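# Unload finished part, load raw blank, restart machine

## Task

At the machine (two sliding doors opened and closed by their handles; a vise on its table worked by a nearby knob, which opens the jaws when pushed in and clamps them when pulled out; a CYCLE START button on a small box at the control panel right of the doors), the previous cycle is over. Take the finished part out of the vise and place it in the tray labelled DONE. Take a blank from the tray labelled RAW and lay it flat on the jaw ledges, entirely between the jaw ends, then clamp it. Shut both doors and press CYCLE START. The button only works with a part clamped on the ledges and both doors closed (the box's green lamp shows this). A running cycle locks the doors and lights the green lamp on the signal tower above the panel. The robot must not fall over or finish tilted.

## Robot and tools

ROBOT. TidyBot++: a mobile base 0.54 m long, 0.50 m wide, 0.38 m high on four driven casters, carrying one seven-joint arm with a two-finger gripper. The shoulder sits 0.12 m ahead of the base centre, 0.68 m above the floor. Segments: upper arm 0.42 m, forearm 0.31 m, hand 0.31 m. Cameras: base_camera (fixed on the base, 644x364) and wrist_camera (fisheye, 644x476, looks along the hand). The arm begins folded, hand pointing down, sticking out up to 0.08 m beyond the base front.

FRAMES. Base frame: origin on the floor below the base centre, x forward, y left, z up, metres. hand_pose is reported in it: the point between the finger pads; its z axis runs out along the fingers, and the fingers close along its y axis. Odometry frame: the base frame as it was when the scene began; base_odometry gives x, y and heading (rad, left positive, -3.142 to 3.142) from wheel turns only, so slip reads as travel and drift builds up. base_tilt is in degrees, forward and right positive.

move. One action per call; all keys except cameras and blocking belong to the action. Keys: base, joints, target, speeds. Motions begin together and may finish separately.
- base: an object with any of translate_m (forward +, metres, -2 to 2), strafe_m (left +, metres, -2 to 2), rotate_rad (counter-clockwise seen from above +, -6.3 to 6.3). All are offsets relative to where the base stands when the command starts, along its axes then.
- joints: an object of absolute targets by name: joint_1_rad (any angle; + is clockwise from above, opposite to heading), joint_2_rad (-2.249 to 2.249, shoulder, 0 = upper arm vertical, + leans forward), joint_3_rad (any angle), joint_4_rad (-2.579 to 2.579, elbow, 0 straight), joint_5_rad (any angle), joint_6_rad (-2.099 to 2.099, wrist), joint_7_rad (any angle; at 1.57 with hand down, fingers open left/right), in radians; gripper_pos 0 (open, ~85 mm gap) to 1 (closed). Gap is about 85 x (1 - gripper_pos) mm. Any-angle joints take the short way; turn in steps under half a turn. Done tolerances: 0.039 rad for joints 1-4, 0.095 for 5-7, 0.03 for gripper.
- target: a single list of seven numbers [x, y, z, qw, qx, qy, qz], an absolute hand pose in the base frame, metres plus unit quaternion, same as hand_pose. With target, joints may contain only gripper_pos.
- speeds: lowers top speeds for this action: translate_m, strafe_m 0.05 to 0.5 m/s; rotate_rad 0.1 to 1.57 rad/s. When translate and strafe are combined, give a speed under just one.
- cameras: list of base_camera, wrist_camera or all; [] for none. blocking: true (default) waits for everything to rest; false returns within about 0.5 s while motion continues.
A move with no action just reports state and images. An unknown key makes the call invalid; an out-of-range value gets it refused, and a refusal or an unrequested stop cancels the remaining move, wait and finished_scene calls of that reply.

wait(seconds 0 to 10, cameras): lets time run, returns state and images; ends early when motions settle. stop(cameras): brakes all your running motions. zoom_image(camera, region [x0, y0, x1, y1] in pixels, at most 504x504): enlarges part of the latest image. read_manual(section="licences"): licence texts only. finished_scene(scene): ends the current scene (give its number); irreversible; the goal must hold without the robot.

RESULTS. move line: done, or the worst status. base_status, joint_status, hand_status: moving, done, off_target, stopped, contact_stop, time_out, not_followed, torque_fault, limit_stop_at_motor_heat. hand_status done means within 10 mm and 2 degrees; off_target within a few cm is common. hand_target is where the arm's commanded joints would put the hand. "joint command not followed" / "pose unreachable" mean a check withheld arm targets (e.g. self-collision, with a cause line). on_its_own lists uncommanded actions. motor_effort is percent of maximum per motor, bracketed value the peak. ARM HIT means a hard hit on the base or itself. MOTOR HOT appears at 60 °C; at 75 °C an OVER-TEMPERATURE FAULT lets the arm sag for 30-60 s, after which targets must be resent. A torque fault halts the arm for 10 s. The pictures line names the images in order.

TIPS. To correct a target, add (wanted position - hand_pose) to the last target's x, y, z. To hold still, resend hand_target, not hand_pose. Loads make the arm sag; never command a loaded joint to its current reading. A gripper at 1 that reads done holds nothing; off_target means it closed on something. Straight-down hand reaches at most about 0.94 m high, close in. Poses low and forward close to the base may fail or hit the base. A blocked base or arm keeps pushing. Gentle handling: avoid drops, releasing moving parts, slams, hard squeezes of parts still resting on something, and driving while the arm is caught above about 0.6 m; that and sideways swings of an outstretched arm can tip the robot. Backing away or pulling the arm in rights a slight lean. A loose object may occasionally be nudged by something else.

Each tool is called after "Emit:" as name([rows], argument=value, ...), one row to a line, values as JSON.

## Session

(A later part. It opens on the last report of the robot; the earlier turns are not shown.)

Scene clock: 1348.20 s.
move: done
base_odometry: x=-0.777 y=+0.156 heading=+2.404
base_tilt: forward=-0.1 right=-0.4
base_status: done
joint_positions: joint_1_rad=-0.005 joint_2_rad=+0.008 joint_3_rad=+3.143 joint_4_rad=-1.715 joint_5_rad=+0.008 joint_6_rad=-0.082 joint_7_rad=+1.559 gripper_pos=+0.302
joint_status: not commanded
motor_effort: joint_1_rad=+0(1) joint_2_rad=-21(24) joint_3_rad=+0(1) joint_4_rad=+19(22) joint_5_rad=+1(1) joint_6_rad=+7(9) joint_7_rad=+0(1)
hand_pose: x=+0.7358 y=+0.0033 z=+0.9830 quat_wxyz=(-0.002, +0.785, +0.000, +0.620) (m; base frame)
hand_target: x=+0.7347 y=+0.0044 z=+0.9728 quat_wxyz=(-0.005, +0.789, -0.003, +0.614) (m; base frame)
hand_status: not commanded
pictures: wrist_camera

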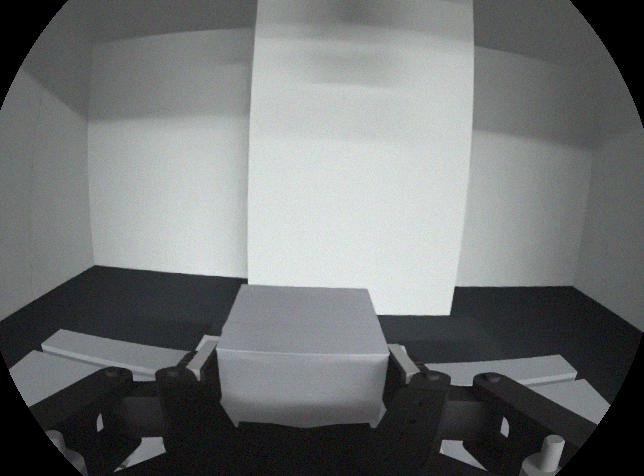

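Emit:
move(joints={"joint_2_rad":-0.02,"joint_4_rad":-1.66,"joint_6_rad":-0.10}, cameras=[])

Emit:
move(base={"translate_m":-0.022}, speeds={"translate_m":0.05}, cameras=["wrist_camera"])

Emit:
move(joints={"joint_2_rad":-0.02,"joint_4_rad":-1.70,"joint_6_rad":-0.10}, cameras=[])

Emit:
move(joints={"joint_2_rad":-0.02,"joint_4_rad":-1.74,"joint_6_rad":-0.07}, cameras=["wrist_camera"])

Scene clock: 1370.80 s.
move: off_target
base_odometry: x=-0.777 y=+0.156 heading=+2.404
base_tilt: forward=-0.1 right=-0.4
base_status: not commanded
joint_positions: joint_1_rad=-0.005 joint_2_rad=+0.007 joint_3_rad=+3.143 joint_4_rad=-1.701 joint_5_rad=+0.008 joint_6_rad=-0.107 joint_7_rad=+1.559 gripper_pos=+0.302
joint_status: joint_4_rad off_target (ended at -1.701, target -1.660); the others done
motor_effort: joint_1_rad=-1(1) joint_2_rad=-27(27) joint_3_rad=+0(1) joint_4_rad=+25(25) joint_5_rad=+0(1) joint_6_rad=+12(13) joint_7_rad=+0(0)
hand_pose: x=+0.7356 y=+0.0033 z=+0.9839 quat_wxyz=(-0.002, +0.788, +0.000, +0.616) (m; base frame)
hand_target: x=+0.7310 y=+0.0044 z=+1.0283 quat_wxyz=(-0.005, +0.764, -0.003, +0.645) (m; base frame)
hand_status: not commanded
pictures: none
No camera images: "cameras" was empty.

Scene clock: 1371.63 s.
move: done
base_odometry: x=-0.761 y=+0.141 heading=+2.404
base_tilt: forward=-0.1 right=-0.4
base_status: done
joint_positions: joint_1_rad=-0.005 joint_2_rad=+0.009 joint_3_rad=+3.143 joint_4_rad=-1.700 joint_5_rad=+0.008 joint_6_rad=-0.107 joint_7_rad=+1.559 gripper_pos=+0.302
joint_status: not commanded
motor_effort: joint_1_rad=+0(1) joint_2_rad=-27(31) joint_3_rad=+0(1) joint_4_rad=+26(26) joint_5_rad=+0(1) joint_6_rad=+12(13) joint_7_rad=+0(1)
hand_pose: x=+0.7362 y=+0.0033 z=+0.9839 quat_wxyz=(-0.002, +0.788, +0.000, +0.615) (m; base frame)
hand_target: x=+0.7310 y=+0.0044 z=+1.0283 quat_wxyz=(-0.005, +0.764, -0.003, +0.645) (m; base frame)
hand_status: not commanded
pictures: wrist_camera

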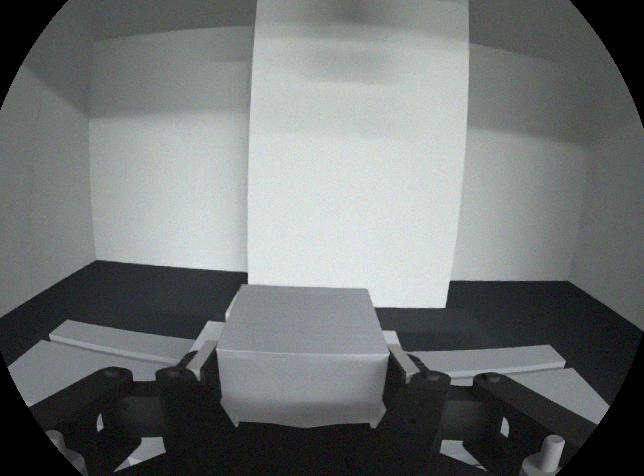

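Scene clock: 1372.30 s.
move: done
base_odometry: x=-0.761 y=+0.141 heading=+2.404
base_tilt: forward=-0.1 right=-0.4
base_status: not commanded
joint_positions: joint_1_rad=-0.005 joint_2_rad=+0.008 joint_3_rad=+3.143 joint_4_rad=-1.701 joint_5_rad=+0.008 joint_6_rad=-0.107 joint_7_rad=+1.559 gripper_pos=+0.302
joint_status: all done
motor_effort: joint_1_rad=+0(1) joint_2_rad=-25(27) joint_3_rad=+0(0) joint_4_rad=+24(26) joint_5_rad=+0(1) joint_6_rad=+11(13) joint_7_rad=+0(0)
hand_pose: x=+0.7358 y=+0.0033 z=+0.9835 quat_wxyz=(-0.002, +0.788, +0.000, +0.615) (m; base frame)
hand_target: x=+0.7276 y=+0.0044 z=+1.0036 quat_wxyz=(-0.005, +0.777, -0.003, +0.629) (m; base frame)
hand_status: not commanded
pictures: none
No camera images: "cameras" was empty.

Scene clock: 1372.97 s.
move: done
base_odometry: x=-0.761 y=+0.141 heading=+2.404
base_tilt: forward=-0.1 right=-0.4
base_status: not commanded
joint_positions: joint_1_rad=-0.005 joint_2_rad=+0.003 joint_3_rad=+3.143 joint_4_rad=-1.716 joint_5_rad=+0.008 joint_6_rad=-0.090 joint_7_rad=+1.559 gripper_pos=+0.302
joint_status: all done
motor_effort: joint_1_rad=+0(1) joint_2_rad=-22(27) joint_3_rad=+0(0) joint_4_rad=+20(23) joint_5_rad=+0(1) joint_6_rad=+8(11) joint_7_rad=+0(1)
hand_pose: x=+0.7338 y=+0.0033 z=+0.9829 quat_wxyz=(-0.002, +0.786, +0.000, +0.618) (m; base frame)
hand_target: x=+0.7253 y=+0.0044 z=+0.9881 quat_wxyz=(-0.005, +0.780, -0.003, +0.626) (m; base frame)
hand_status: not commanded
pictures: wrist_camera

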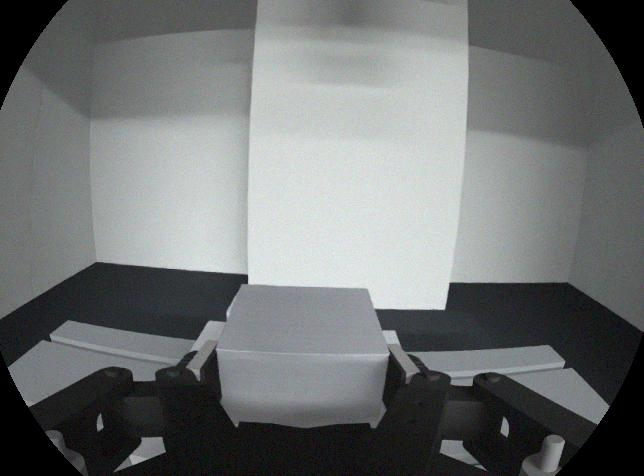

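Emit:
move(cameras=["base_camera"])

Scene clock: 1383.30 s.
base_odometry: x=-0.761 y=+0.141 heading=+2.404
base_tilt: forward=-0.1 right=-0.4
base_status: not commanded
joint_positions: joint_1_rad=-0.005 joint_2_rad=+0.003 joint_3_rad=+3.143 joint_4_rad=-1.716 joint_5_rad=+0.008 joint_6_rad=-0.090 joint_7_rad=+1.559 gripper_pos=+0.302
joint_status: all done
motor_effort: joint_1_rad=+0(1) joint_2_rad=-22(27) joint_3_rad=+0(0) joint_4_rad=+20(23) joint_5_rad=+0(1) joint_6_rad=+8(11) joint_7_rad=-1(1)
hand_pose: x=+0.7338 y=+0.0033 z=+0.9829 quat_wxyz=(-0.002, +0.786, +0.000, +0.618) (m; base frame)
hand_target: x=+0.7253 y=+0.0044 z=+0.9881 quat_wxyz=(-0.005, +0.780, -0.003, +0.626) (m; base frame)
hand_status: not commanded
pictures: base_camera

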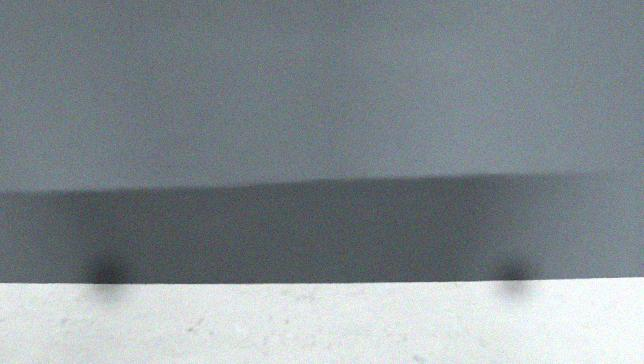

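Emit:
move(base={"translate_m":0.018}, speeds={"translate_m":0.05}, cameras=[])

Emit:
move(joints={"joint_2_rad":0.0,"joint_4_rad":-1.75,"joint_6_rad":-0.10}, base={"translate_m":0.006}, speeds={"translate_m":0.05}, cameras=[])

Emit:
move(base={"translate_m":0.004}, speeds={"translate_m":0.05}, cameras=[])

Emit:
move(base={"translate_m":0.004}, speeds={"translate_m":0.05}, cameras=["wrist_camera"])

Scene clock: 1414.97 s.
move: done
base_odometry: x=-0.775 y=+0.153 heading=+2.405
base_tilt: forward=-0.1 right=-0.4
base_status: done
joint_positions: joint_1_rad=-0.005 joint_2_rad=-0.008 joint_3_rad=+3.143 joint_4_rad=-1.726 joint_5_rad=+0.008 joint_6_rad=-0.090 joint_7_rad=+1.559 gripper_pos=+0.302
joint_status: not commanded
motor_effort: joint_1_rad=+0(2) joint_2_rad=-21(24) joint_3_rad=+0(1) joint_4_rad=+21(23) joint_5_rad=+1(1) joint_6_rad=+9(10) joint_7_rad=+0(0)
hand_pose: x=+0.7292 y=+0.0033 z=+0.9833 quat_wxyz=(-0.002, +0.786, +0.000, +0.619) (m; base frame)
hand_target: x=+0.7253 y=+0.0044 z=+0.9881 quat_wxyz=(-0.005, +0.780, -0.003, +0.626) (m; base frame)
hand_status: not commanded
pictures: none
No camera images: "cameras" was empty.

Scene clock: 1415.53 s.
move: done
base_odometry: x=-0.779 y=+0.157 heading=+2.405
base_tilt: forward=-0.1 right=-0.4
base_status: done
joint_positions: joint_1_rad=-0.005 joint_2_rad=-0.009 joint_3_rad=+3.143 joint_4_rad=-1.728 joint_5_rad=+0.008 joint_6_rad=-0.090 joint_7_rad=+1.559 gripper_pos=+0.302
joint_status: all done
motor_effort: joint_1_rad=+0(1) joint_2_rad=-18(22) joint_3_rad=+0(1) joint_4_rad=+16(22) joint_5_rad=+1(1) joint_6_rad=+5(9) joint_7_rad=+0(1)
hand_pose: x=+0.7287 y=+0.0033 z=+0.9830 quat_wxyz=(-0.002, +0.786, +0.000, +0.618) (m; base frame)
hand_target: x=+0.7276 y=+0.0044 z=+0.9608 quat_wxyz=(-0.005, +0.799, -0.003, +0.602) (m; base frame)
hand_status: not commanded
pictures: none
No camera images: "cameras" was empty.

Scene clock: 1416.07 s.
move: done
base_odometry: x=-0.782 y=+0.160 heading=+2.405
base_tilt: forward=-0.1 right=-0.4
base_status: done
joint_positions: joint_1_rad=-0.005 joint_2_rad=-0.010 joint_3_rad=+3.143 joint_4_rad=-1.729 joint_5_rad=+0.008 joint_6_rad=-0.090 joint_7_rad=+1.559 gripper_pos=+0.302
joint_status: not commanded
motor_effort: joint_1_rad=+0(2) joint_2_rad=-18(21) joint_3_rad=+0(1) joint_4_rad=+16(21) joint_5_rad=+1(1) joint_6_rad=+5(9) joint_7_rad=+0(1)
hand_pose: x=+0.7282 y=+0.0033 z=+0.9830 quat_wxyz=(-0.002, +0.786, +0.000, +0.618) (m; base frame)
hand_target: x=+0.7276 y=+0.0044 z=+0.9608 quat_wxyz=(-0.005, +0.799, -0.003, +0.602) (m; base frame)
hand_status: not commanded
pictures: none
No camera images: "cameras" was empty.

Scene clock: 1416.60 s.
move: done
base_odometry: x=-0.786 y=+0.163 heading=+2.405
base_tilt: forward=-0.1 right=-0.4
base_status: done
joint_positions: joint_1_rad=-0.005 joint_2_rad=-0.011 joint_3_rad=+3.143 joint_4_rad=-1.729 joint_5_rad=+0.008 joint_6_rad=-0.090 joint_7_rad=+1.559 gripper_pos=+0.302
joint_status: not commanded
motor_effort: joint_1_rad=-1(2) joint_2_rad=-18(20) joint_3_rad=+0(1) joint_4_rad=+16(21) joint_5_rad=+1(1) joint_6_rad=+5(9) joint_7_rad=+1(1)
hand_pose: x=+0.7278 y=+0.0033 z=+0.9830 quat_wxyz=(-0.002, +0.786, +0.000, +0.618) (m; base frame)
hand_target: x=+0.7276 y=+0.0044 z=+0.9608 quat_wxyz=(-0.005, +0.799, -0.003, +0.602) (m; base frame)
hand_status: not commanded
pictures: wrist_camera

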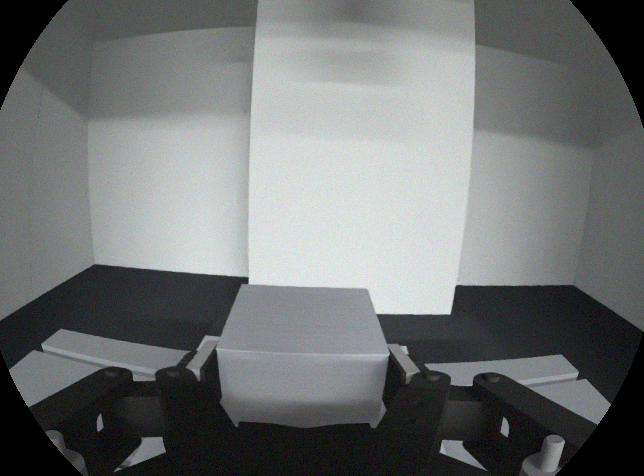

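Emit:
move(base={"translate_m":0.004}, speeds={"translate_m":0.05}, cameras=[])

Emit:
move(base={"translate_m":0.004}, speeds={"translate_m":0.05}, cameras=[])

Emit:
move(base={"translate_m":0.004}, speeds={"translate_m":0.05}, cameras=["wrist_camera"])

Scene clock: 1428.30 s.
move: done
base_odometry: x=-0.789 y=+0.165 heading=+2.405
base_tilt: forward=-0.1 right=-0.4
base_status: done
joint_positions: joint_1_rad=-0.005 joint_2_rad=-0.012 joint_3_rad=+3.143 joint_4_rad=-1.730 joint_5_rad=+0.008 joint_6_rad=-0.090 joint_7_rad=+1.559 gripper_pos=+0.302
joint_status: not commanded
motor_effort: joint_1_rad=-1(2) joint_2_rad=-17(20) joint_3_rad=+0(1) joint_4_rad=+16(21) joint_5_rad=+1(1) joint_6_rad=+5(10) joint_7_rad=+0(1)
hand_pose: x=+0.7275 y=+0.0033 z=+0.9829 quat_wxyz=(-0.002, +0.786, +0.000, +0.618) (m; base frame)
hand_target: x=+0.7276 y=+0.0044 z=+0.9608 quat_wxyz=(-0.005, +0.799, -0.003, +0.602) (m; base frame)
hand_status: not commanded
pictures: none
No camera images: "cameras" was empty.

Scene clock: 1428.83 s.
move: done
base_odometry: x=-0.792 y=+0.168 heading=+2.405
base_tilt: forward=-0.1 right=-0.4
base_status: done
joint_positions: joint_1_rad=-0.005 joint_2_rad=-0.013 joint_3_rad=+3.143 joint_4_rad=-1.731 joint_5_rad=+0.008 joint_6_rad=-0.091 joint_7_rad=+1.559 gripper_pos=+0.302
joint_status: not commanded
motor_effort: joint_1_rad=-1(1) joint_2_rad=-18(20) joint_3_rad=+0(1) joint_4_rad=+16(21) joint_5_rad=+1(1) joint_6_rad=+5(9) joint_7_rad=+1(1)
hand_pose: x=+0.7272 y=+0.0033 z=+0.9829 quat_wxyz=(-0.002, +0.786, +0.000, +0.618) (m; base frame)
hand_target: x=+0.7276 y=+0.0044 z=+0.9608 quat_wxyz=(-0.005, +0.799, -0.003, +0.602) (m; base frame)
hand_status: not commanded
pictures: none
No camera images: "cameras" was empty.

Scene clock: 1429.37 s.
move: done
base_odometry: x=-0.795 y=+0.171 heading=+2.406
base_tilt: forward=-0.1 right=-0.4
base_status: done
joint_positions: joint_1_rad=-0.005 joint_2_rad=-0.013 joint_3_rad=+3.143 joint_4_rad=-1.731 joint_5_rad=+0.008 joint_6_rad=-0.091 joint_7_rad=+1.559 gripper_pos=+0.302
joint_status: not commanded
motor_effort: joint_1_rad=+0(1) joint_2_rad=-17(20) joint_3_rad=+0(1) joint_4_rad=+16(21) joint_5_rad=+1(1) joint_6_rad=+5(9) joint_7_rad=+1(1)
hand_pose: x=+0.7268 y=+0.0033 z=+0.9829 quat_wxyz=(-0.002, +0.786, +0.000, +0.618) (m; base frame)
hand_target: x=+0.7276 y=+0.0044 z=+0.9608 quat_wxyz=(-0.005, +0.799, -0.003, +0.602) (m; base frame)
hand_status: not commanded
pictures: wrist_camera

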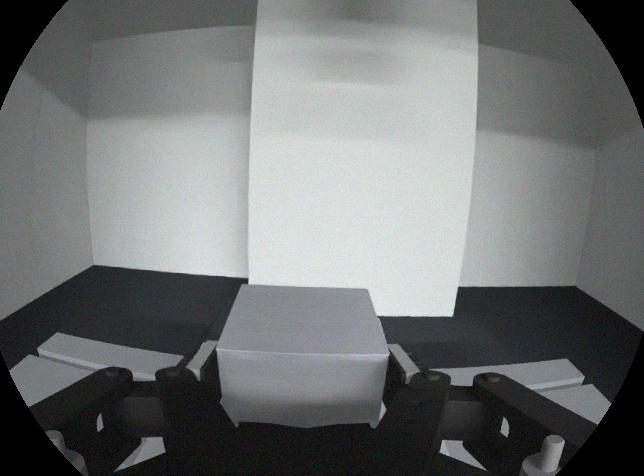

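Emit:
move(joints={"joint_2_rad":0.0,"joint_4_rad":-1.62,"joint_6_rad":-0.12}, cameras=[])

Emit:
move(base={"translate_m":-0.062}, speeds={"translate_m":0.1}, cameras=["wrist_camera"])

Emit:
zoom_image(camera="wrist_camera", region=[140, 260, 460, 440])

Scene clock: 1443.67 s.
move: off_target
base_odometry: x=-0.795 y=+0.171 heading=+2.406
base_tilt: forward=-0.1 right=-0.4
base_status: not commanded
joint_positions: joint_1_rad=-0.005 joint_2_rad=+0.029 joint_3_rad=+3.143 joint_4_rad=-1.668 joint_5_rad=+0.008 joint_6_rad=-0.127 joint_7_rad=+1.559 gripper_pos=+0.302
joint_status: joint_4_rad off_target (ended at -1.668, target -1.620); the others done
motor_effort: joint_1_rad=-1(1) joint_2_rad=-28(29) joint_3_rad=+0(1) joint_4_rad=+26(26) joint_5_rad=+0(1) joint_6_rad=+12(13) joint_7_rad=+0(1)
hand_pose: x=+0.7443 y=+0.0033 z=+0.9852 quat_wxyz=(-0.002, +0.791, +0.000, +0.612) (m; base frame)
hand_target: x=+0.7398 y=+0.0045 z=+1.0347 quat_wxyz=(-0.005, +0.764, -0.003, +0.645) (m; base frame)
hand_status: not commanded
pictures: none
No camera images: "cameras" was empty.

Scene clock: 1444.90 s.
move: done
base_odometry: x=-0.749 y=+0.129 heading=+2.406
base_tilt: forward=-0.1 right=-0.4
base_status: done
joint_positions: joint_1_rad=-0.009 joint_2_rad=+0.119 joint_3_rad=+3.143 joint_4_rad=-1.595 joint_5_rad=+0.008 joint_6_rad=-0.085 joint_7_rad=+1.559 gripper_pos=+0.305
joint_status: not commanded
on_its_own: joint_4_rad moved +0.072 to your old target -1.620
motor_effort: joint_1_rad=+0(3) joint_2_rad=-47(49) joint_3_rad=-1(3) joint_4_rad=+16(25) joint_5_rad=+1(2) joint_6_rad=+1(12) joint_7_rad=+1(1)
hand_pose: x=+0.7833 y=+0.0057 z=+0.9839 quat_wxyz=(-0.003, +0.783, +0.001, +0.622) (m; base frame)
hand_target: x=+0.7398 y=+0.0045 z=+1.0347 quat_wxyz=(-0.005, +0.764, -0.003, +0.645) (m; base frame)
hand_status: not commanded
pictures: wrist_camera

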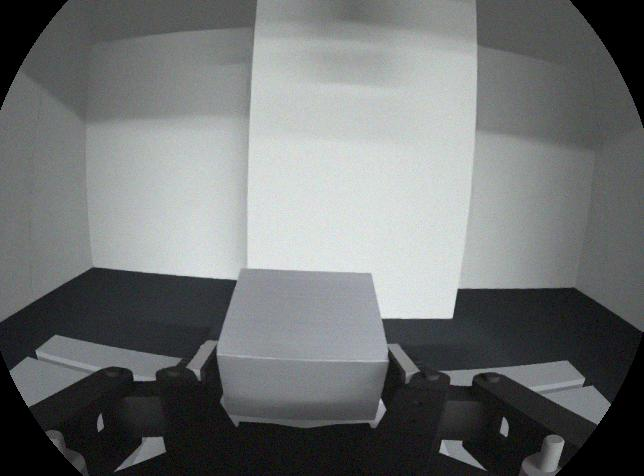

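Scaled by 1.575.

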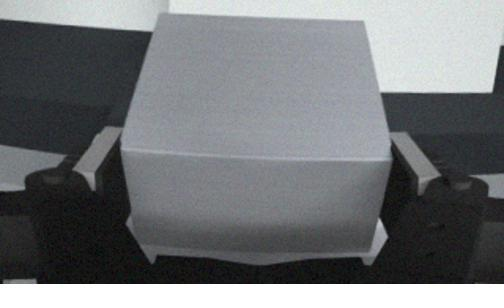

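Emit:
move(base={"translate_m":0.045}, speeds={"translate_m":0.08}, cameras=["wrist_camera"])

Scene clock: 1455.03 s.
move: done
base_odometry: x=-0.783 y=+0.160 heading=+2.406
base_tilt: forward=-0.1 right=-0.4
base_status: done
joint_positions: joint_1_rad=-0.007 joint_2_rad=+0.041 joint_3_rad=+3.143 joint_4_rad=-1.636 joint_5_rad=+0.008 joint_6_rad=-0.135 joint_7_rad=+1.559 gripper_pos=+0.305
joint_status: not commanded
motor_effort: joint_1_rad=+0(2) joint_2_rad=-28(48) joint_3_rad=+0(2) joint_4_rad=+26(26) joint_5_rad=+0(1) joint_6_rad=+12(13) joint_7_rad=+0(1)
hand_pose: x=+0.7513 y=+0.0047 z=+0.9941 quat_wxyz=(-0.002, +0.787, +0.000, +0.617) (m; base frame)
hand_target: x=+0.7398 y=+0.0045 z=+1.0347 quat_wxyz=(-0.005, +0.764, -0.003, +0.645) (m; base frame)
hand_status: not commanded
pictures: wrist_camera

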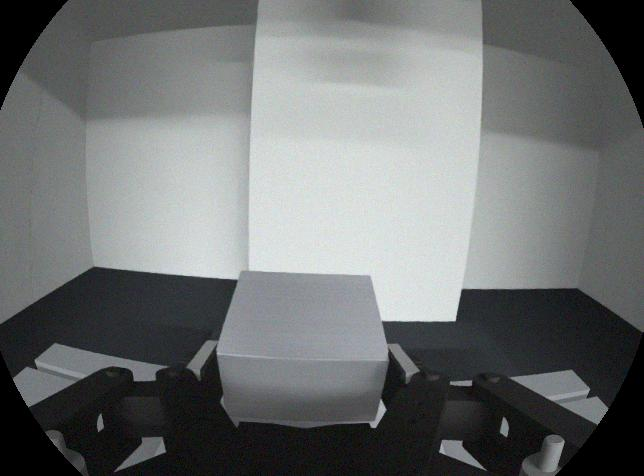

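Emit:
move(joints={"joint_2_rad":-0.02,"joint_4_rad":-1.52,"joint_6_rad":-0.42}, cameras=["wrist_camera"])

Emit:
zoom_image(camera="wrist_camera", region=[140, 240, 460, 440])

Scene clock: 1472.27 s.
move: off_target
base_odometry: x=-0.783 y=+0.160 heading=+2.406
base_tilt: forward=-0.1 right=-0.4
base_status: not commanded
joint_positions: joint_1_rad=-0.008 joint_2_rad=+0.053 joint_3_rad=+3.143 joint_4_rad=-1.543 joint_5_rad=+0.008 joint_6_rad=-0.363 joint_7_rad=+1.559 gripper_pos=+0.305
joint_status: joint_2_rad off_target (ended at +0.053, target -0.020); the others done
motor_effort: joint_1_rad=+2(2) joint_2_rad=-38(39) joint_3_rad=+1(2) joint_4_rad=+22(26) joint_5_rad=+1(2) joint_6_rad=+6(13) joint_7_rad=+1(1)
hand_pose: x=+0.7439 y=+0.0042 z=+0.9763 quat_wxyz=(-0.002, +0.830, +0.000, +0.558) (m; base frame)
hand_target: x=+0.7167 y=+0.0043 z=+1.0182 quat_wxyz=(-0.005, +0.819, -0.003, +0.574) (m; base frame)
hand_status: not commanded
pictures: wrist_camera

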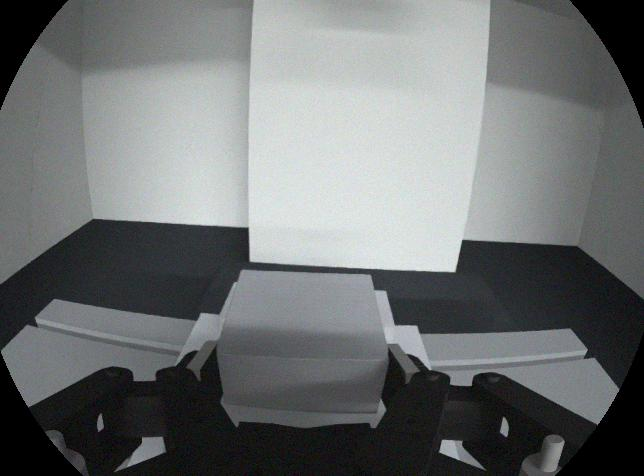

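Scaled by 1.575.

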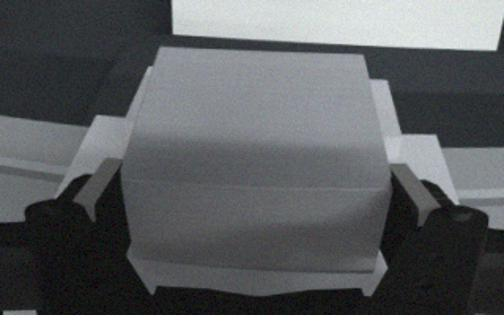

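Emit:
move(joints={"joint_2_rad":0.03,"joint_4_rad":-1.56,"joint_6_rad":-0.40}, cameras=["wrist_camera"])

Emit:
zoom_image(camera="wrist_camera", region=[140, 240, 460, 440])

Scene clock: 1483.53 s.
move: done
base_odometry: x=-0.783 y=+0.160 heading=+2.406
base_tilt: forward=-0.1 right=-0.4
base_status: not commanded
joint_positions: joint_1_rad=-0.008 joint_2_rad=+0.055 joint_3_rad=+3.143 joint_4_rad=-1.542 joint_5_rad=+0.008 joint_6_rad=-0.363 joint_7_rad=+1.559 gripper_pos=+0.305
joint_status: all done
motor_effort: joint_1_rad=+1(2) joint_2_rad=-29(35) joint_3_rad=+1(2) joint_4_rad=+17(21) joint_5_rad=+2(2) joint_6_rad=+3(6) joint_7_rad=+1(1)
hand_pose: x=+0.7443 y=+0.0042 z=+0.9755 quat_wxyz=(-0.002, +0.831, +0.000, +0.557) (m; base frame)
hand_target: x=+0.7303 y=+0.0044 z=+0.9696 quat_wxyz=(-0.005, +0.839, -0.003, +0.544) (m; base frame)
hand_status: not commanded
pictures: wrist_camera

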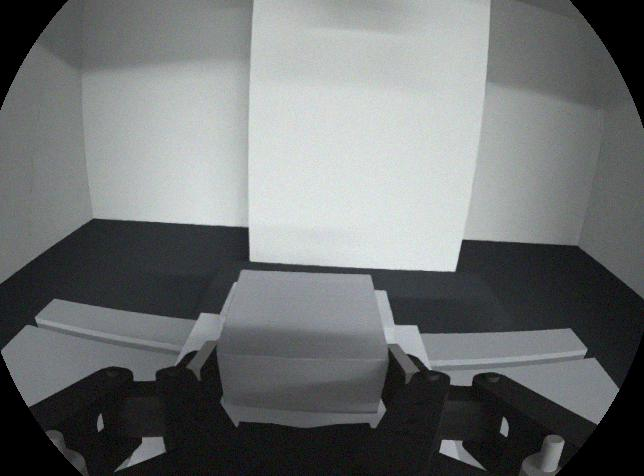

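Scaled by 1.575.

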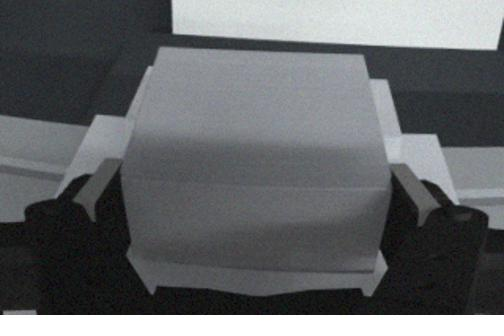

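Emit:
move(joints={"joint_2_rad":0.02,"joint_4_rad":-1.51,"joint_6_rad":-0.55}, cameras=["wrist_camera"])

Emit:
zoom_image(camera="wrist_camera", region=[140, 240, 460, 440])

Scene clock: 1497.10 s.
move: off_target
base_odometry: x=-0.783 y=+0.160 heading=+2.406
base_tilt: forward=-0.1 right=-0.4
base_status: not commanded
joint_positions: joint_1_rad=-0.008 joint_2_rad=+0.068 joint_3_rad=+3.143 joint_4_rad=-1.488 joint_5_rad=+0.008 joint_6_rad=-0.447 joint_7_rad=+1.559 gripper_pos=+0.305
joint_status: joint_2_rad off_target (ended at +0.068, target +0.020); joint_6_rad off_target (ended at -0.447, target -0.550); the others done
motor_effort: joint_1_rad=+2(3) joint_2_rad=-34(34) joint_3_rad=+2(2) joint_4_rad=+14(18) joint_5_rad=+3(3) joint_6_rad=-2(3) joint_7_rad=+1(2)
hand_pose: x=+0.7446 y=+0.0044 z=+0.9755 quat_wxyz=(-0.001, +0.842, +0.000, +0.539) (m; base frame)
hand_target: x=+0.7133 y=+0.0043 z=+0.9636 quat_wxyz=(-0.004, +0.862, -0.003, +0.506) (m; base frame)
hand_status: not commanded
pictures: wrist_camera

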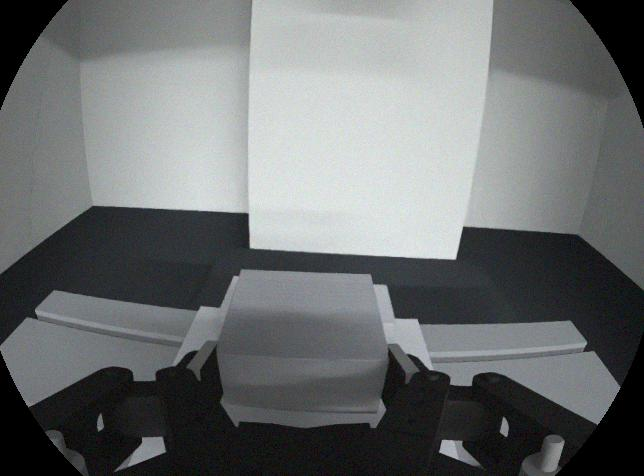

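Scaled by 1.575.

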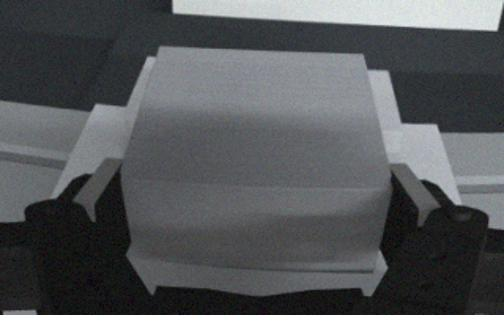

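Emit:
move(joints={"joint_2_rad":0.05,"joint_4_rad":-1.50,"joint_6_rad":-0.52,"gripper_pos":0.4}, cameras=[])

Emit:
move(joints={"gripper_pos":0.2}, cameras=["wrist_camera"])

Emit:
zoom_image(camera="wrist_camera", region=[140, 240, 460, 440])

Scene clock: 1504.47 s.
move: off_target
base_odometry: x=-0.783 y=+0.160 heading=+2.406
base_tilt: forward=-0.1 right=-0.4
base_status: not commanded
joint_positions: joint_1_rad=-0.008 joint_2_rad=+0.070 joint_3_rad=+3.143 joint_4_rad=-1.487 joint_5_rad=+0.008 joint_6_rad=-0.448 joint_7_rad=+1.559 gripper_pos=+0.305
joint_status: gripper_pos off_target (ended at +0.305, target +0.400); the others done
motor_effort: joint_1_rad=+0(3) joint_2_rad=-28(34) joint_3_rad=+0(2) joint_4_rad=+16(17) joint_5_rad=+1(3) joint_6_rad=+2(4) joint_7_rad=+1(1)
hand_pose: x=+0.7452 y=+0.0044 z=+0.9750 quat_wxyz=(-0.001, +0.843, +0.000, +0.538) (m; base frame)
hand_target: x=+0.7276 y=+0.0044 z=+0.9596 quat_wxyz=(-0.004, +0.860, -0.003, +0.511) (m; base frame)
hand_status: not commanded
pictures: none
No camera images: "cameras" was empty.

Scene clock: 1505.27 s.
move: done
base_odometry: x=-0.783 y=+0.160 heading=+2.406
base_tilt: forward=-0.1 right=-0.4
base_status: not commanded
joint_positions: joint_1_rad=-0.008 joint_2_rad=+0.057 joint_3_rad=+3.143 joint_4_rad=-1.490 joint_5_rad=+0.008 joint_6_rad=-0.492 joint_7_rad=+1.559 gripper_pos=+0.200
joint_status: all done
motor_effort: joint_1_rad=-1(1) joint_2_rad=-24(30) joint_3_rad=+0(1) joint_4_rad=+21(22) joint_5_rad=+1(2) joint_6_rad=+8(8) joint_7_rad=+0(1)
hand_pose: x=+0.7350 y=+0.0042 z=+0.9690 quat_wxyz=(-0.001, +0.852, +0.000, +0.524) (m; base frame)
hand_target: x=+0.7276 y=+0.0044 z=+0.9596 quat_wxyz=(-0.004, +0.860, -0.003, +0.511) (m; base frame)
hand_status: not commanded
pictures: wrist_camera

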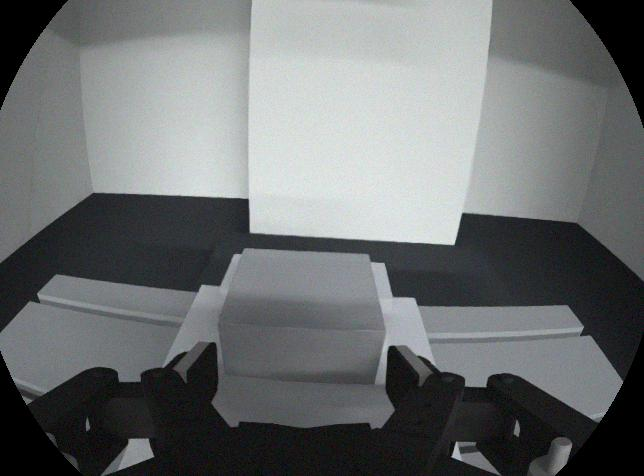

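Scaled by 1.575.

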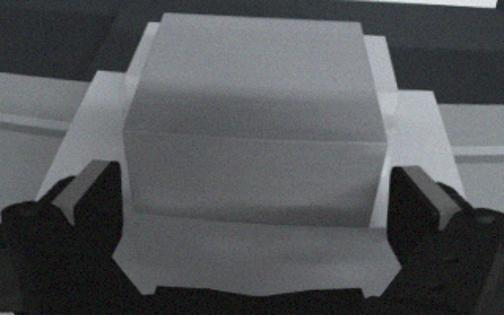

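Emit:
move(joints={"gripper_pos":0}, cameras=[])

Emit:
move(joints={"joint_2_rad":-0.05,"joint_4_rad":-1.30,"joint_6_rad":-0.80}, cameras=[])

Emit:
move(joints={"joint_2_rad":-0.10,"joint_4_rad":-1.20,"joint_6_rad":-1.10}, cameras=["wrist_camera"])

Emit:
zoom_image(camera="wrist_camera", region=[170, 220, 450, 430])

Scene clock: 1512.43 s.
move: done
base_odometry: x=-0.783 y=+0.160 heading=+2.406
base_tilt: forward=-0.1 right=-0.4
base_status: not commanded
joint_positions: joint_1_rad=-0.008 joint_2_rad=+0.057 joint_3_rad=+3.143 joint_4_rad=-1.490 joint_5_rad=+0.008 joint_6_rad=-0.492 joint_7_rad=+1.559 gripper_pos=+0.000
joint_status: all done
motor_effort: joint_1_rad=+0(1) joint_2_rad=-23(24) joint_3_rad=+0(0) joint_4_rad=+21(21) joint_5_rad=+0(1) joint_6_rad=+8(8) joint_7_rad=+0(0)
hand_pose: x=+0.7350 y=+0.0042 z=+0.9690 quat_wxyz=(-0.001, +0.852, +0.000, +0.524) (m; base frame)
hand_target: x=+0.7276 y=+0.0044 z=+0.9596 quat_wxyz=(-0.004, +0.860, -0.003, +0.511) (m; base frame)
hand_status: not commanded
pictures: none
No camera images: "cameras" was empty.

Scene clock: 1513.97 s.
move: done
base_odometry: x=-0.783 y=+0.160 heading=+2.406
base_tilt: forward=-0.1 right=-0.4
base_status: not commanded
joint_positions: joint_1_rad=-0.008 joint_2_rad=-0.045 joint_3_rad=+3.143 joint_4_rad=-1.311 joint_5_rad=+0.008 joint_6_rad=-0.760 joint_7_rad=+1.559 gripper_pos=+0.000
joint_status: all done
motor_effort: joint_1_rad=+0(1) joint_2_rad=-19(27) joint_3_rad=+0(0) joint_4_rad=+20(23) joint_5_rad=+1(1) joint_6_rad=+8(9) joint_7_rad=+0(1)
hand_pose: x=+0.6795 y=+0.0032 z=+1.0601 quat_wxyz=(-0.001, +0.848, -0.001, +0.530) (m; base frame)
hand_target: x=+0.6725 y=+0.0041 z=+1.0576 quat_wxyz=(-0.004, +0.855, -0.003, +0.519) (m; base frame)
hand_status: not commanded
pictures: none
No camera images: "cameras" was empty.

Scene clock: 1515.23 s.
move: done
base_odometry: x=-0.783 y=+0.160 heading=+2.406
base_tilt: forward=-0.1 right=-0.4
base_status: not commanded
joint_positions: joint_1_rad=-0.008 joint_2_rad=-0.089 joint_3_rad=+3.143 joint_4_rad=-1.217 joint_5_rad=+0.008 joint_6_rad=-1.059 joint_7_rad=+1.559 gripper_pos=+0.000
joint_status: all done
motor_effort: joint_1_rad=+0(1) joint_2_rad=-16(22) joint_3_rad=+0(1) joint_4_rad=+19(21) joint_5_rad=+0(1) joint_6_rad=+7(9) joint_7_rad=+0(1)
hand_pose: x=+0.6195 y=+0.0024 z=+1.0557 quat_wxyz=(+0.000, +0.888, -0.002, +0.459) (m; base frame)
hand_target: x=+0.6088 y=+0.0038 z=+1.0599 quat_wxyz=(-0.004, +0.891, -0.003, +0.454) (m; base frame)
hand_status: not commanded
pictures: wrist_camera

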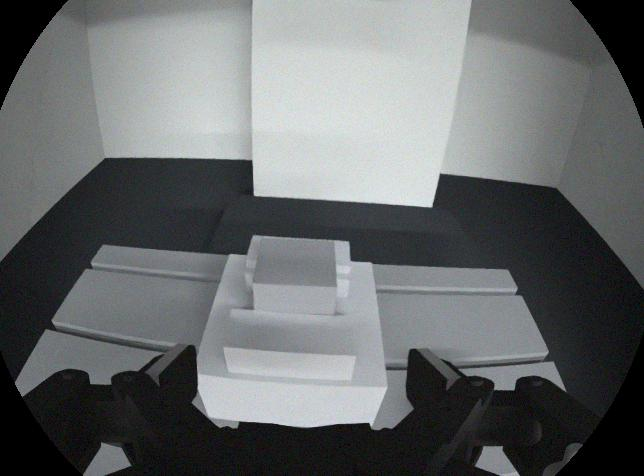

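Scaled by 1.800.

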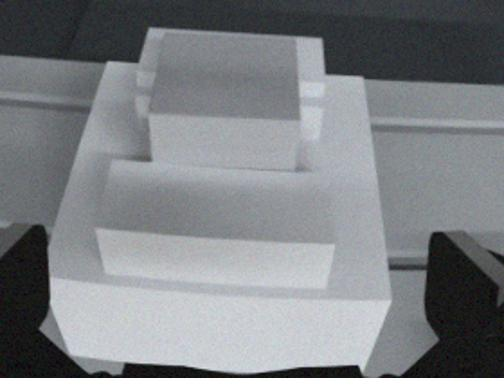

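Emit:
zoom_image(camera="wrist_camera", region=[220, 225, 370, 335])

Scaled by 3.360.

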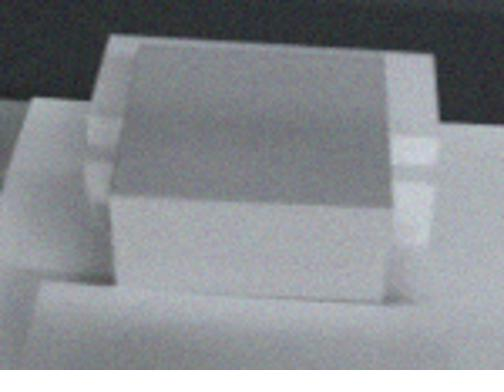

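Emit:
move(joints={"joint_2_rad":-0.05,"joint_4_rad":-1.30,"joint_6_rad":-0.80}, cameras=[])

Emit:
move(joints={"joint_2_rad":0.06,"joint_4_rad":-1.48,"joint_6_rad":-0.54}, cameras=[])

Emit:
move(joints={"gripper_pos":0.25}, cameras=["wrist_camera"])

Scene clock: 1564.33 s.
move: done
base_odometry: x=-0.783 y=+0.160 heading=+2.406
base_tilt: forward=-0.1 right=-0.4
base_status: not commanded
joint_positions: joint_1_rad=-0.008 joint_2_rad=-0.049 joint_3_rad=+3.143 joint_4_rad=-1.283 joint_5_rad=+0.008 joint_6_rad=-0.849 joint_7_rad=+1.559 gripper_pos=+0.000
joint_status: all done
motor_effort: joint_1_rad=+0(1) joint_2_rad=-18(21) joint_3_rad=+0(0) joint_4_rad=+20(21) joint_5_rad=+0(1) joint_6_rad=+8(9) joint_7_rad=+0(1)
hand_pose: x=+0.6663 y=+0.0030 z=+1.0535 quat_wxyz=(-0.001, +0.863, -0.001, +0.505) (m; base frame)
hand_target: x=+0.6725 y=+0.0041 z=+1.0577 quat_wxyz=(-0.004, +0.855, -0.003, +0.519) (m; base frame)
hand_status: not commanded
pictures: none
No camera images: "cameras" was empty.

Scene clock: 1565.77 s.
move: done
base_odometry: x=-0.783 y=+0.160 heading=+2.406
base_tilt: forward=-0.1 right=-0.4
base_status: not commanded
joint_positions: joint_1_rad=-0.008 joint_2_rad=+0.052 joint_3_rad=+3.143 joint_4_rad=-1.455 joint_5_rad=+0.007 joint_6_rad=-0.589 joint_7_rad=+1.559 gripper_pos=+0.000
joint_status: all done
motor_effort: joint_1_rad=+0(1) joint_2_rad=-22(25) joint_3_rad=+0(0) joint_4_rad=+19(21) joint_5_rad=+1(3) joint_6_rad=+7(8) joint_7_rad=+0(2)
hand_pose: x=+0.7239 y=+0.0040 z=+0.9661 quat_wxyz=(-0.001, +0.866, -0.001, +0.499) (m; base frame)
hand_target: x=+0.7302 y=+0.0044 z=+0.9597 quat_wxyz=(-0.004, +0.862, -0.003, +0.506) (m; base frame)
hand_status: not commanded
pictures: none
No camera images: "cameras" was empty.

Scene clock: 1566.43 s.
move: done
base_odometry: x=-0.783 y=+0.160 heading=+2.406
base_tilt: forward=-0.1 right=-0.4
base_status: not commanded
joint_positions: joint_1_rad=-0.008 joint_2_rad=+0.052 joint_3_rad=+3.143 joint_4_rad=-1.455 joint_5_rad=+0.007 joint_6_rad=-0.578 joint_7_rad=+1.559 gripper_pos=+0.250
joint_status: all done
motor_effort: joint_1_rad=+0(1) joint_2_rad=-19(21) joint_3_rad=+1(1) joint_4_rad=+18(19) joint_5_rad=+1(1) joint_6_rad=+6(7) joint_7_rad=+0(0)
hand_pose: x=+0.7255 y=+0.0041 z=+0.9692 quat_wxyz=(-0.001, +0.864, -0.001, +0.504) (m; base frame)
hand_target: x=+0.7302 y=+0.0044 z=+0.9597 quat_wxyz=(-0.004, +0.862, -0.003, +0.506) (m; base frame)
hand_status: not commanded
pictures: wrist_camera

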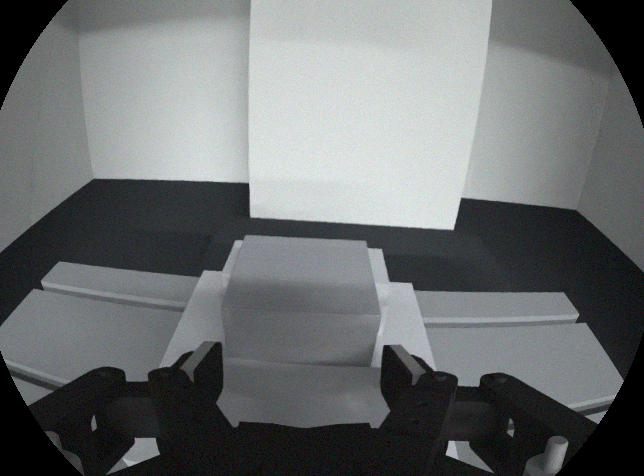

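Emit:
move(joints={"joint_2_rad":0.05,"joint_4_rad":-1.44,"joint_6_rad":-0.58,"gripper_pos":0.2}, cameras=[])

Emit:
move(base={"translate_m":0.016}, speeds={"translate_m":0.05}, cameras=["wrist_camera"])

Scene clock: 1578.07 s.
move: done
base_odometry: x=-0.783 y=+0.160 heading=+2.406
base_tilt: forward=-0.1 right=-0.4
base_status: not commanded
joint_positions: joint_1_rad=-0.008 joint_2_rad=+0.052 joint_3_rad=+3.143 joint_4_rad=-1.447 joint_5_rad=+0.007 joint_6_rad=-0.582 joint_7_rad=+1.559 gripper_pos=+0.200
joint_status: all done
motor_effort: joint_1_rad=-1(1) joint_2_rad=-23(25) joint_3_rad=+0(1) joint_4_rad=+20(22) joint_5_rad=+0(1) joint_6_rad=+8(9) joint_7_rad=+0(1)
hand_pose: x=+0.7262 y=+0.0040 z=+0.9725 quat_wxyz=(-0.001, +0.863, -0.001, +0.506) (m; base frame)
hand_target: x=+0.7267 y=+0.0044 z=+0.9784 quat_wxyz=(-0.004, +0.860, -0.003, +0.511) (m; base frame)
hand_status: not commanded
pictures: none
No camera images: "cameras" was empty.

Scene clock: 1578.83 s.
move: done
base_odometry: x=-0.795 y=+0.170 heading=+2.406
base_tilt: forward=-0.1 right=-0.4
base_status: done
joint_positions: joint_1_rad=-0.008 joint_2_rad=+0.055 joint_3_rad=+3.143 joint_4_rad=-1.447 joint_5_rad=+0.007 joint_6_rad=-0.582 joint_7_rad=+1.559 gripper_pos=+0.200
joint_status: not commanded
motor_effort: joint_1_rad=+0(1) joint_2_rad=-22(27) joint_3_rad=+0(1) joint_4_rad=+20(21) joint_5_rad=+0(1) joint_6_rad=+8(9) joint_7_rad=+0(0)
hand_pose: x=+0.7268 y=+0.0040 z=+0.9712 quat_wxyz=(-0.001, +0.863, -0.001, +0.505) (m; base frame)
hand_target: x=+0.7267 y=+0.0044 z=+0.9784 quat_wxyz=(-0.004, +0.860, -0.003, +0.511) (m; base frame)
hand_status: not commanded
pictures: wrist_camera

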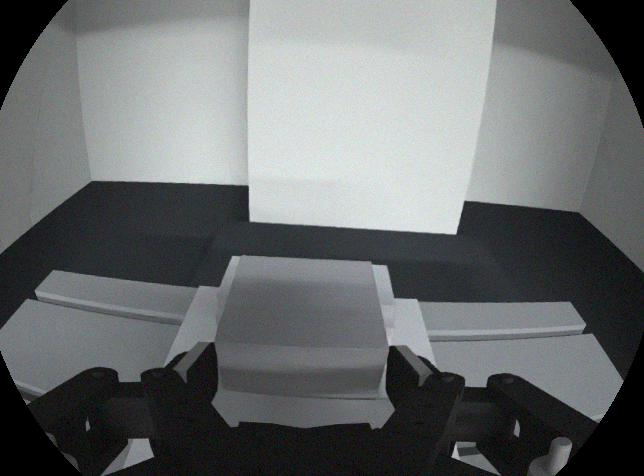

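Emit:
move(joints={"gripper_pos":0.4}, cameras=[])

Emit:
move(base={"translate_m":-0.01}, speeds={"translate_m":0.05}, cameras=["wrist_camera"])

Emit:
zoom_image(camera="wrist_camera", region=[140, 240, 460, 440])

Scene clock: 1586.77 s.
move: off_target
base_odometry: x=-0.795 y=+0.170 heading=+2.406
base_tilt: forward=-0.1 right=-0.4
base_status: not commanded
joint_positions: joint_1_rad=-0.008 joint_2_rad=+0.054 joint_3_rad=+3.143 joint_4_rad=-1.446 joint_5_rad=+0.007 joint_6_rad=-0.582 joint_7_rad=+1.559 gripper_pos=+0.310
joint_status: gripper_pos off_target (ended at +0.310, target +0.400)
motor_effort: joint_1_rad=+0(1) joint_2_rad=-22(24) joint_3_rad=+0(1) joint_4_rad=+20(21) joint_5_rad=+1(1) joint_6_rad=+7(9) joint_7_rad=+0(1)
hand_pose: x=+0.7266 y=+0.0040 z=+0.9719 quat_wxyz=(-0.001, +0.863, -0.001, +0.505) (m; base frame)
hand_target: x=+0.7267 y=+0.0044 z=+0.9784 quat_wxyz=(-0.004, +0.860, -0.003, +0.511) (m; base frame)
hand_status: not commanded
pictures: none
No camera images: "cameras" was empty.

Scene clock: 1587.37 s.
move: done
base_odometry: x=-0.787 y=+0.164 heading=+2.406
base_tilt: forward=-0.1 right=-0.4
base_status: done
joint_positions: joint_1_rad=-0.008 joint_2_rad=+0.070 joint_3_rad=+3.143 joint_4_rad=-1.436 joint_5_rad=+0.007 joint_6_rad=-0.568 joint_7_rad=+1.559 gripper_pos=+0.311
joint_status: not commanded
motor_effort: joint_1_rad=+0(2) joint_2_rad=-26(29) joint_3_rad=+0(2) joint_4_rad=+20(20) joint_5_rad=+1(2) joint_6_rad=+6(7) joint_7_rad=+0(1)
hand_pose: x=+0.7349 y=+0.0044 z=+0.9718 quat_wxyz=(-0.001, +0.861, +0.000, +0.509) (m; base frame)
hand_target: x=+0.7267 y=+0.0044 z=+0.9784 quat_wxyz=(-0.004, +0.860, -0.003, +0.511) (m; base frame)
hand_status: not commanded
pictures: wrist_camera

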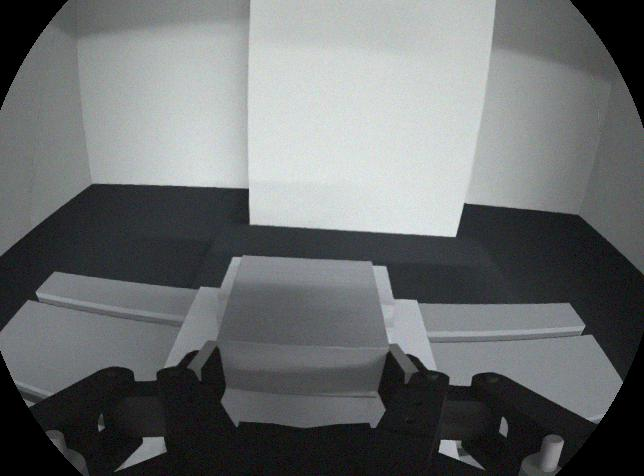

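Scaled by 1.575.

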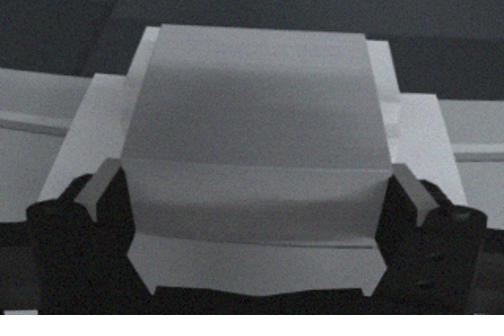

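Emit:
move(joints={"gripper_pos":0.2}, cameras=[])

Emit:
move(joints={"joint_2_rad":0.05,"joint_4_rad":-1.39,"joint_6_rad":-0.62}, base={"translate_m":0.006}, cameras=["wrist_camera"])

Emit:
zoom_image(camera="wrist_camera", region=[140, 240, 460, 440])

Scene clock: 1639.07 s.
move: done
base_odometry: x=-0.787 y=+0.164 heading=+2.406
base_tilt: forward=-0.1 right=-0.4
base_status: not commanded
joint_positions: joint_1_rad=-0.008 joint_2_rad=+0.066 joint_3_rad=+3.143 joint_4_rad=-1.436 joint_5_rad=+0.007 joint_6_rad=-0.569 joint_7_rad=+1.559 gripper_pos=+0.200
joint_status: all done
motor_effort: joint_1_rad=-1(1) joint_2_rad=-25(31) joint_3_rad=+0(1) joint_4_rad=+21(22) joint_5_rad=+0(1) joint_6_rad=+8(8) joint_7_rad=+0(1)
hand_pose: x=+0.7335 y=+0.0044 z=+0.9743 quat_wxyz=(-0.001, +0.860, +0.000, +0.510) (m; base frame)
hand_target: x=+0.7267 y=+0.0044 z=+0.9784 quat_wxyz=(-0.004, +0.860, -0.003, +0.511) (m; base frame)
hand_status: not commanded
pictures: none
No camera images: "cameras" was empty.

Scene clock: 1639.83 s.
move: done
base_odometry: x=-0.792 y=+0.168 heading=+2.406
base_tilt: forward=-0.1 right=-0.4
base_status: done
joint_positions: joint_1_rad=-0.008 joint_2_rad=+0.062 joint_3_rad=+3.143 joint_4_rad=-1.402 joint_5_rad=+0.007 joint_6_rad=-0.588 joint_7_rad=+1.559 gripper_pos=+0.200
joint_status: all done
motor_effort: joint_1_rad=+0(2) joint_2_rad=-25(28) joint_3_rad=+0(1) joint_4_rad=+20(22) joint_5_rad=+1(1) joint_6_rad=+7(10) joint_7_rad=+0(0)
hand_pose: x=+0.7334 y=+0.0043 z=+0.9916 quat_wxyz=(-0.001, +0.855, -0.001, +0.518) (m; base frame)
hand_target: x=+0.7265 y=+0.0044 z=+0.9968 quat_wxyz=(-0.004, +0.857, -0.003, +0.515) (m; base frame)
hand_status: not commanded
pictures: wrist_camera

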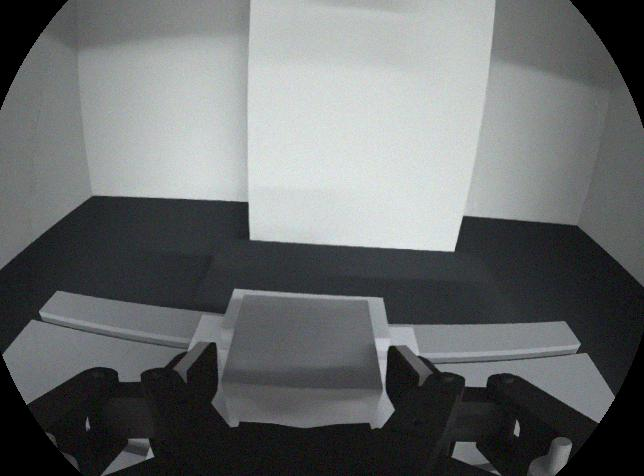

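Scaled by 1.575.

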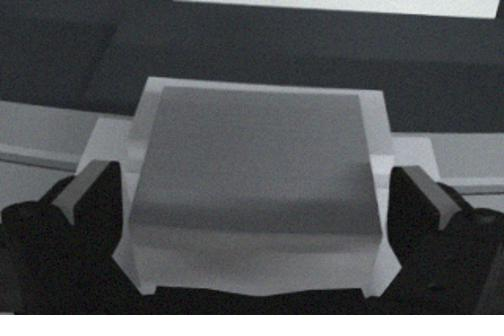

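Emit:
move()

Emit:
zoom_image(camera="wrist_camera", region=[150, 200, 450, 470])

Scene clock: 1670.07 s.
base_odometry: x=-0.792 y=+0.168 heading=+2.406
base_tilt: forward=-0.1 right=-0.4
base_status: done
joint_positions: joint_1_rad=-0.008 joint_2_rad=+0.062 joint_3_rad=+3.143 joint_4_rad=-1.402 joint_5_rad=+0.007 joint_6_rad=-0.588 joint_7_rad=+1.559 gripper_pos=+0.200
joint_status: all done
motor_effort: joint_1_rad=+0(2) joint_2_rad=-24(28) joint_3_rad=+0(1) joint_4_rad=+20(22) joint_5_rad=+0(1) joint_6_rad=+8(10) joint_7_rad=+0(0)
hand_pose: x=+0.7334 y=+0.0043 z=+0.9916 quat_wxyz=(-0.001, +0.855, -0.001, +0.518) (m; base frame)
hand_target: x=+0.7265 y=+0.0044 z=+0.9968 quat_wxyz=(-0.004, +0.857, -0.003, +0.515) (m; base frame)
hand_status: not commanded
pictures: base_camera, wrist_camera

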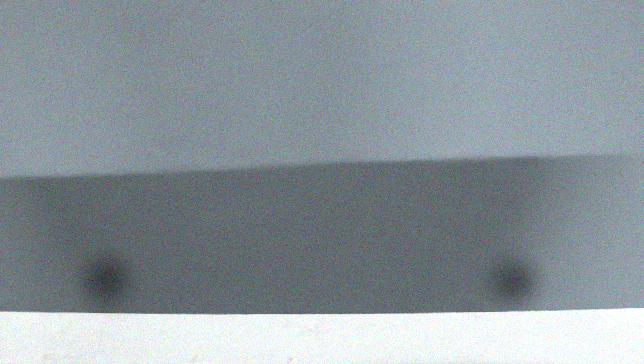

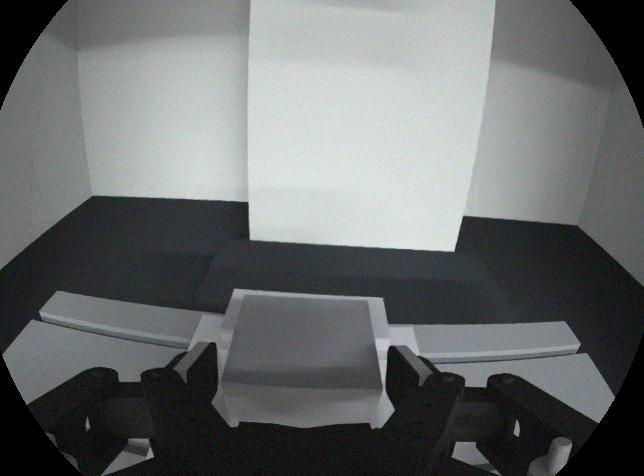

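Scaled by 1.680.

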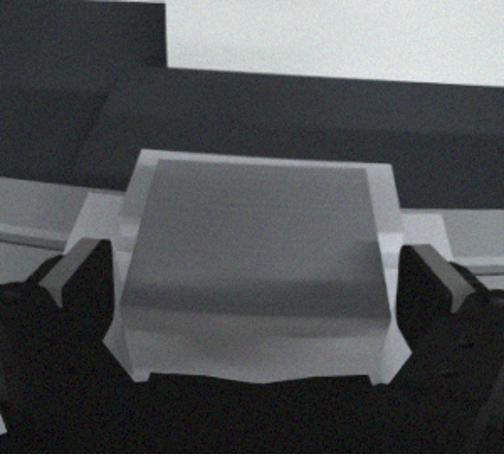

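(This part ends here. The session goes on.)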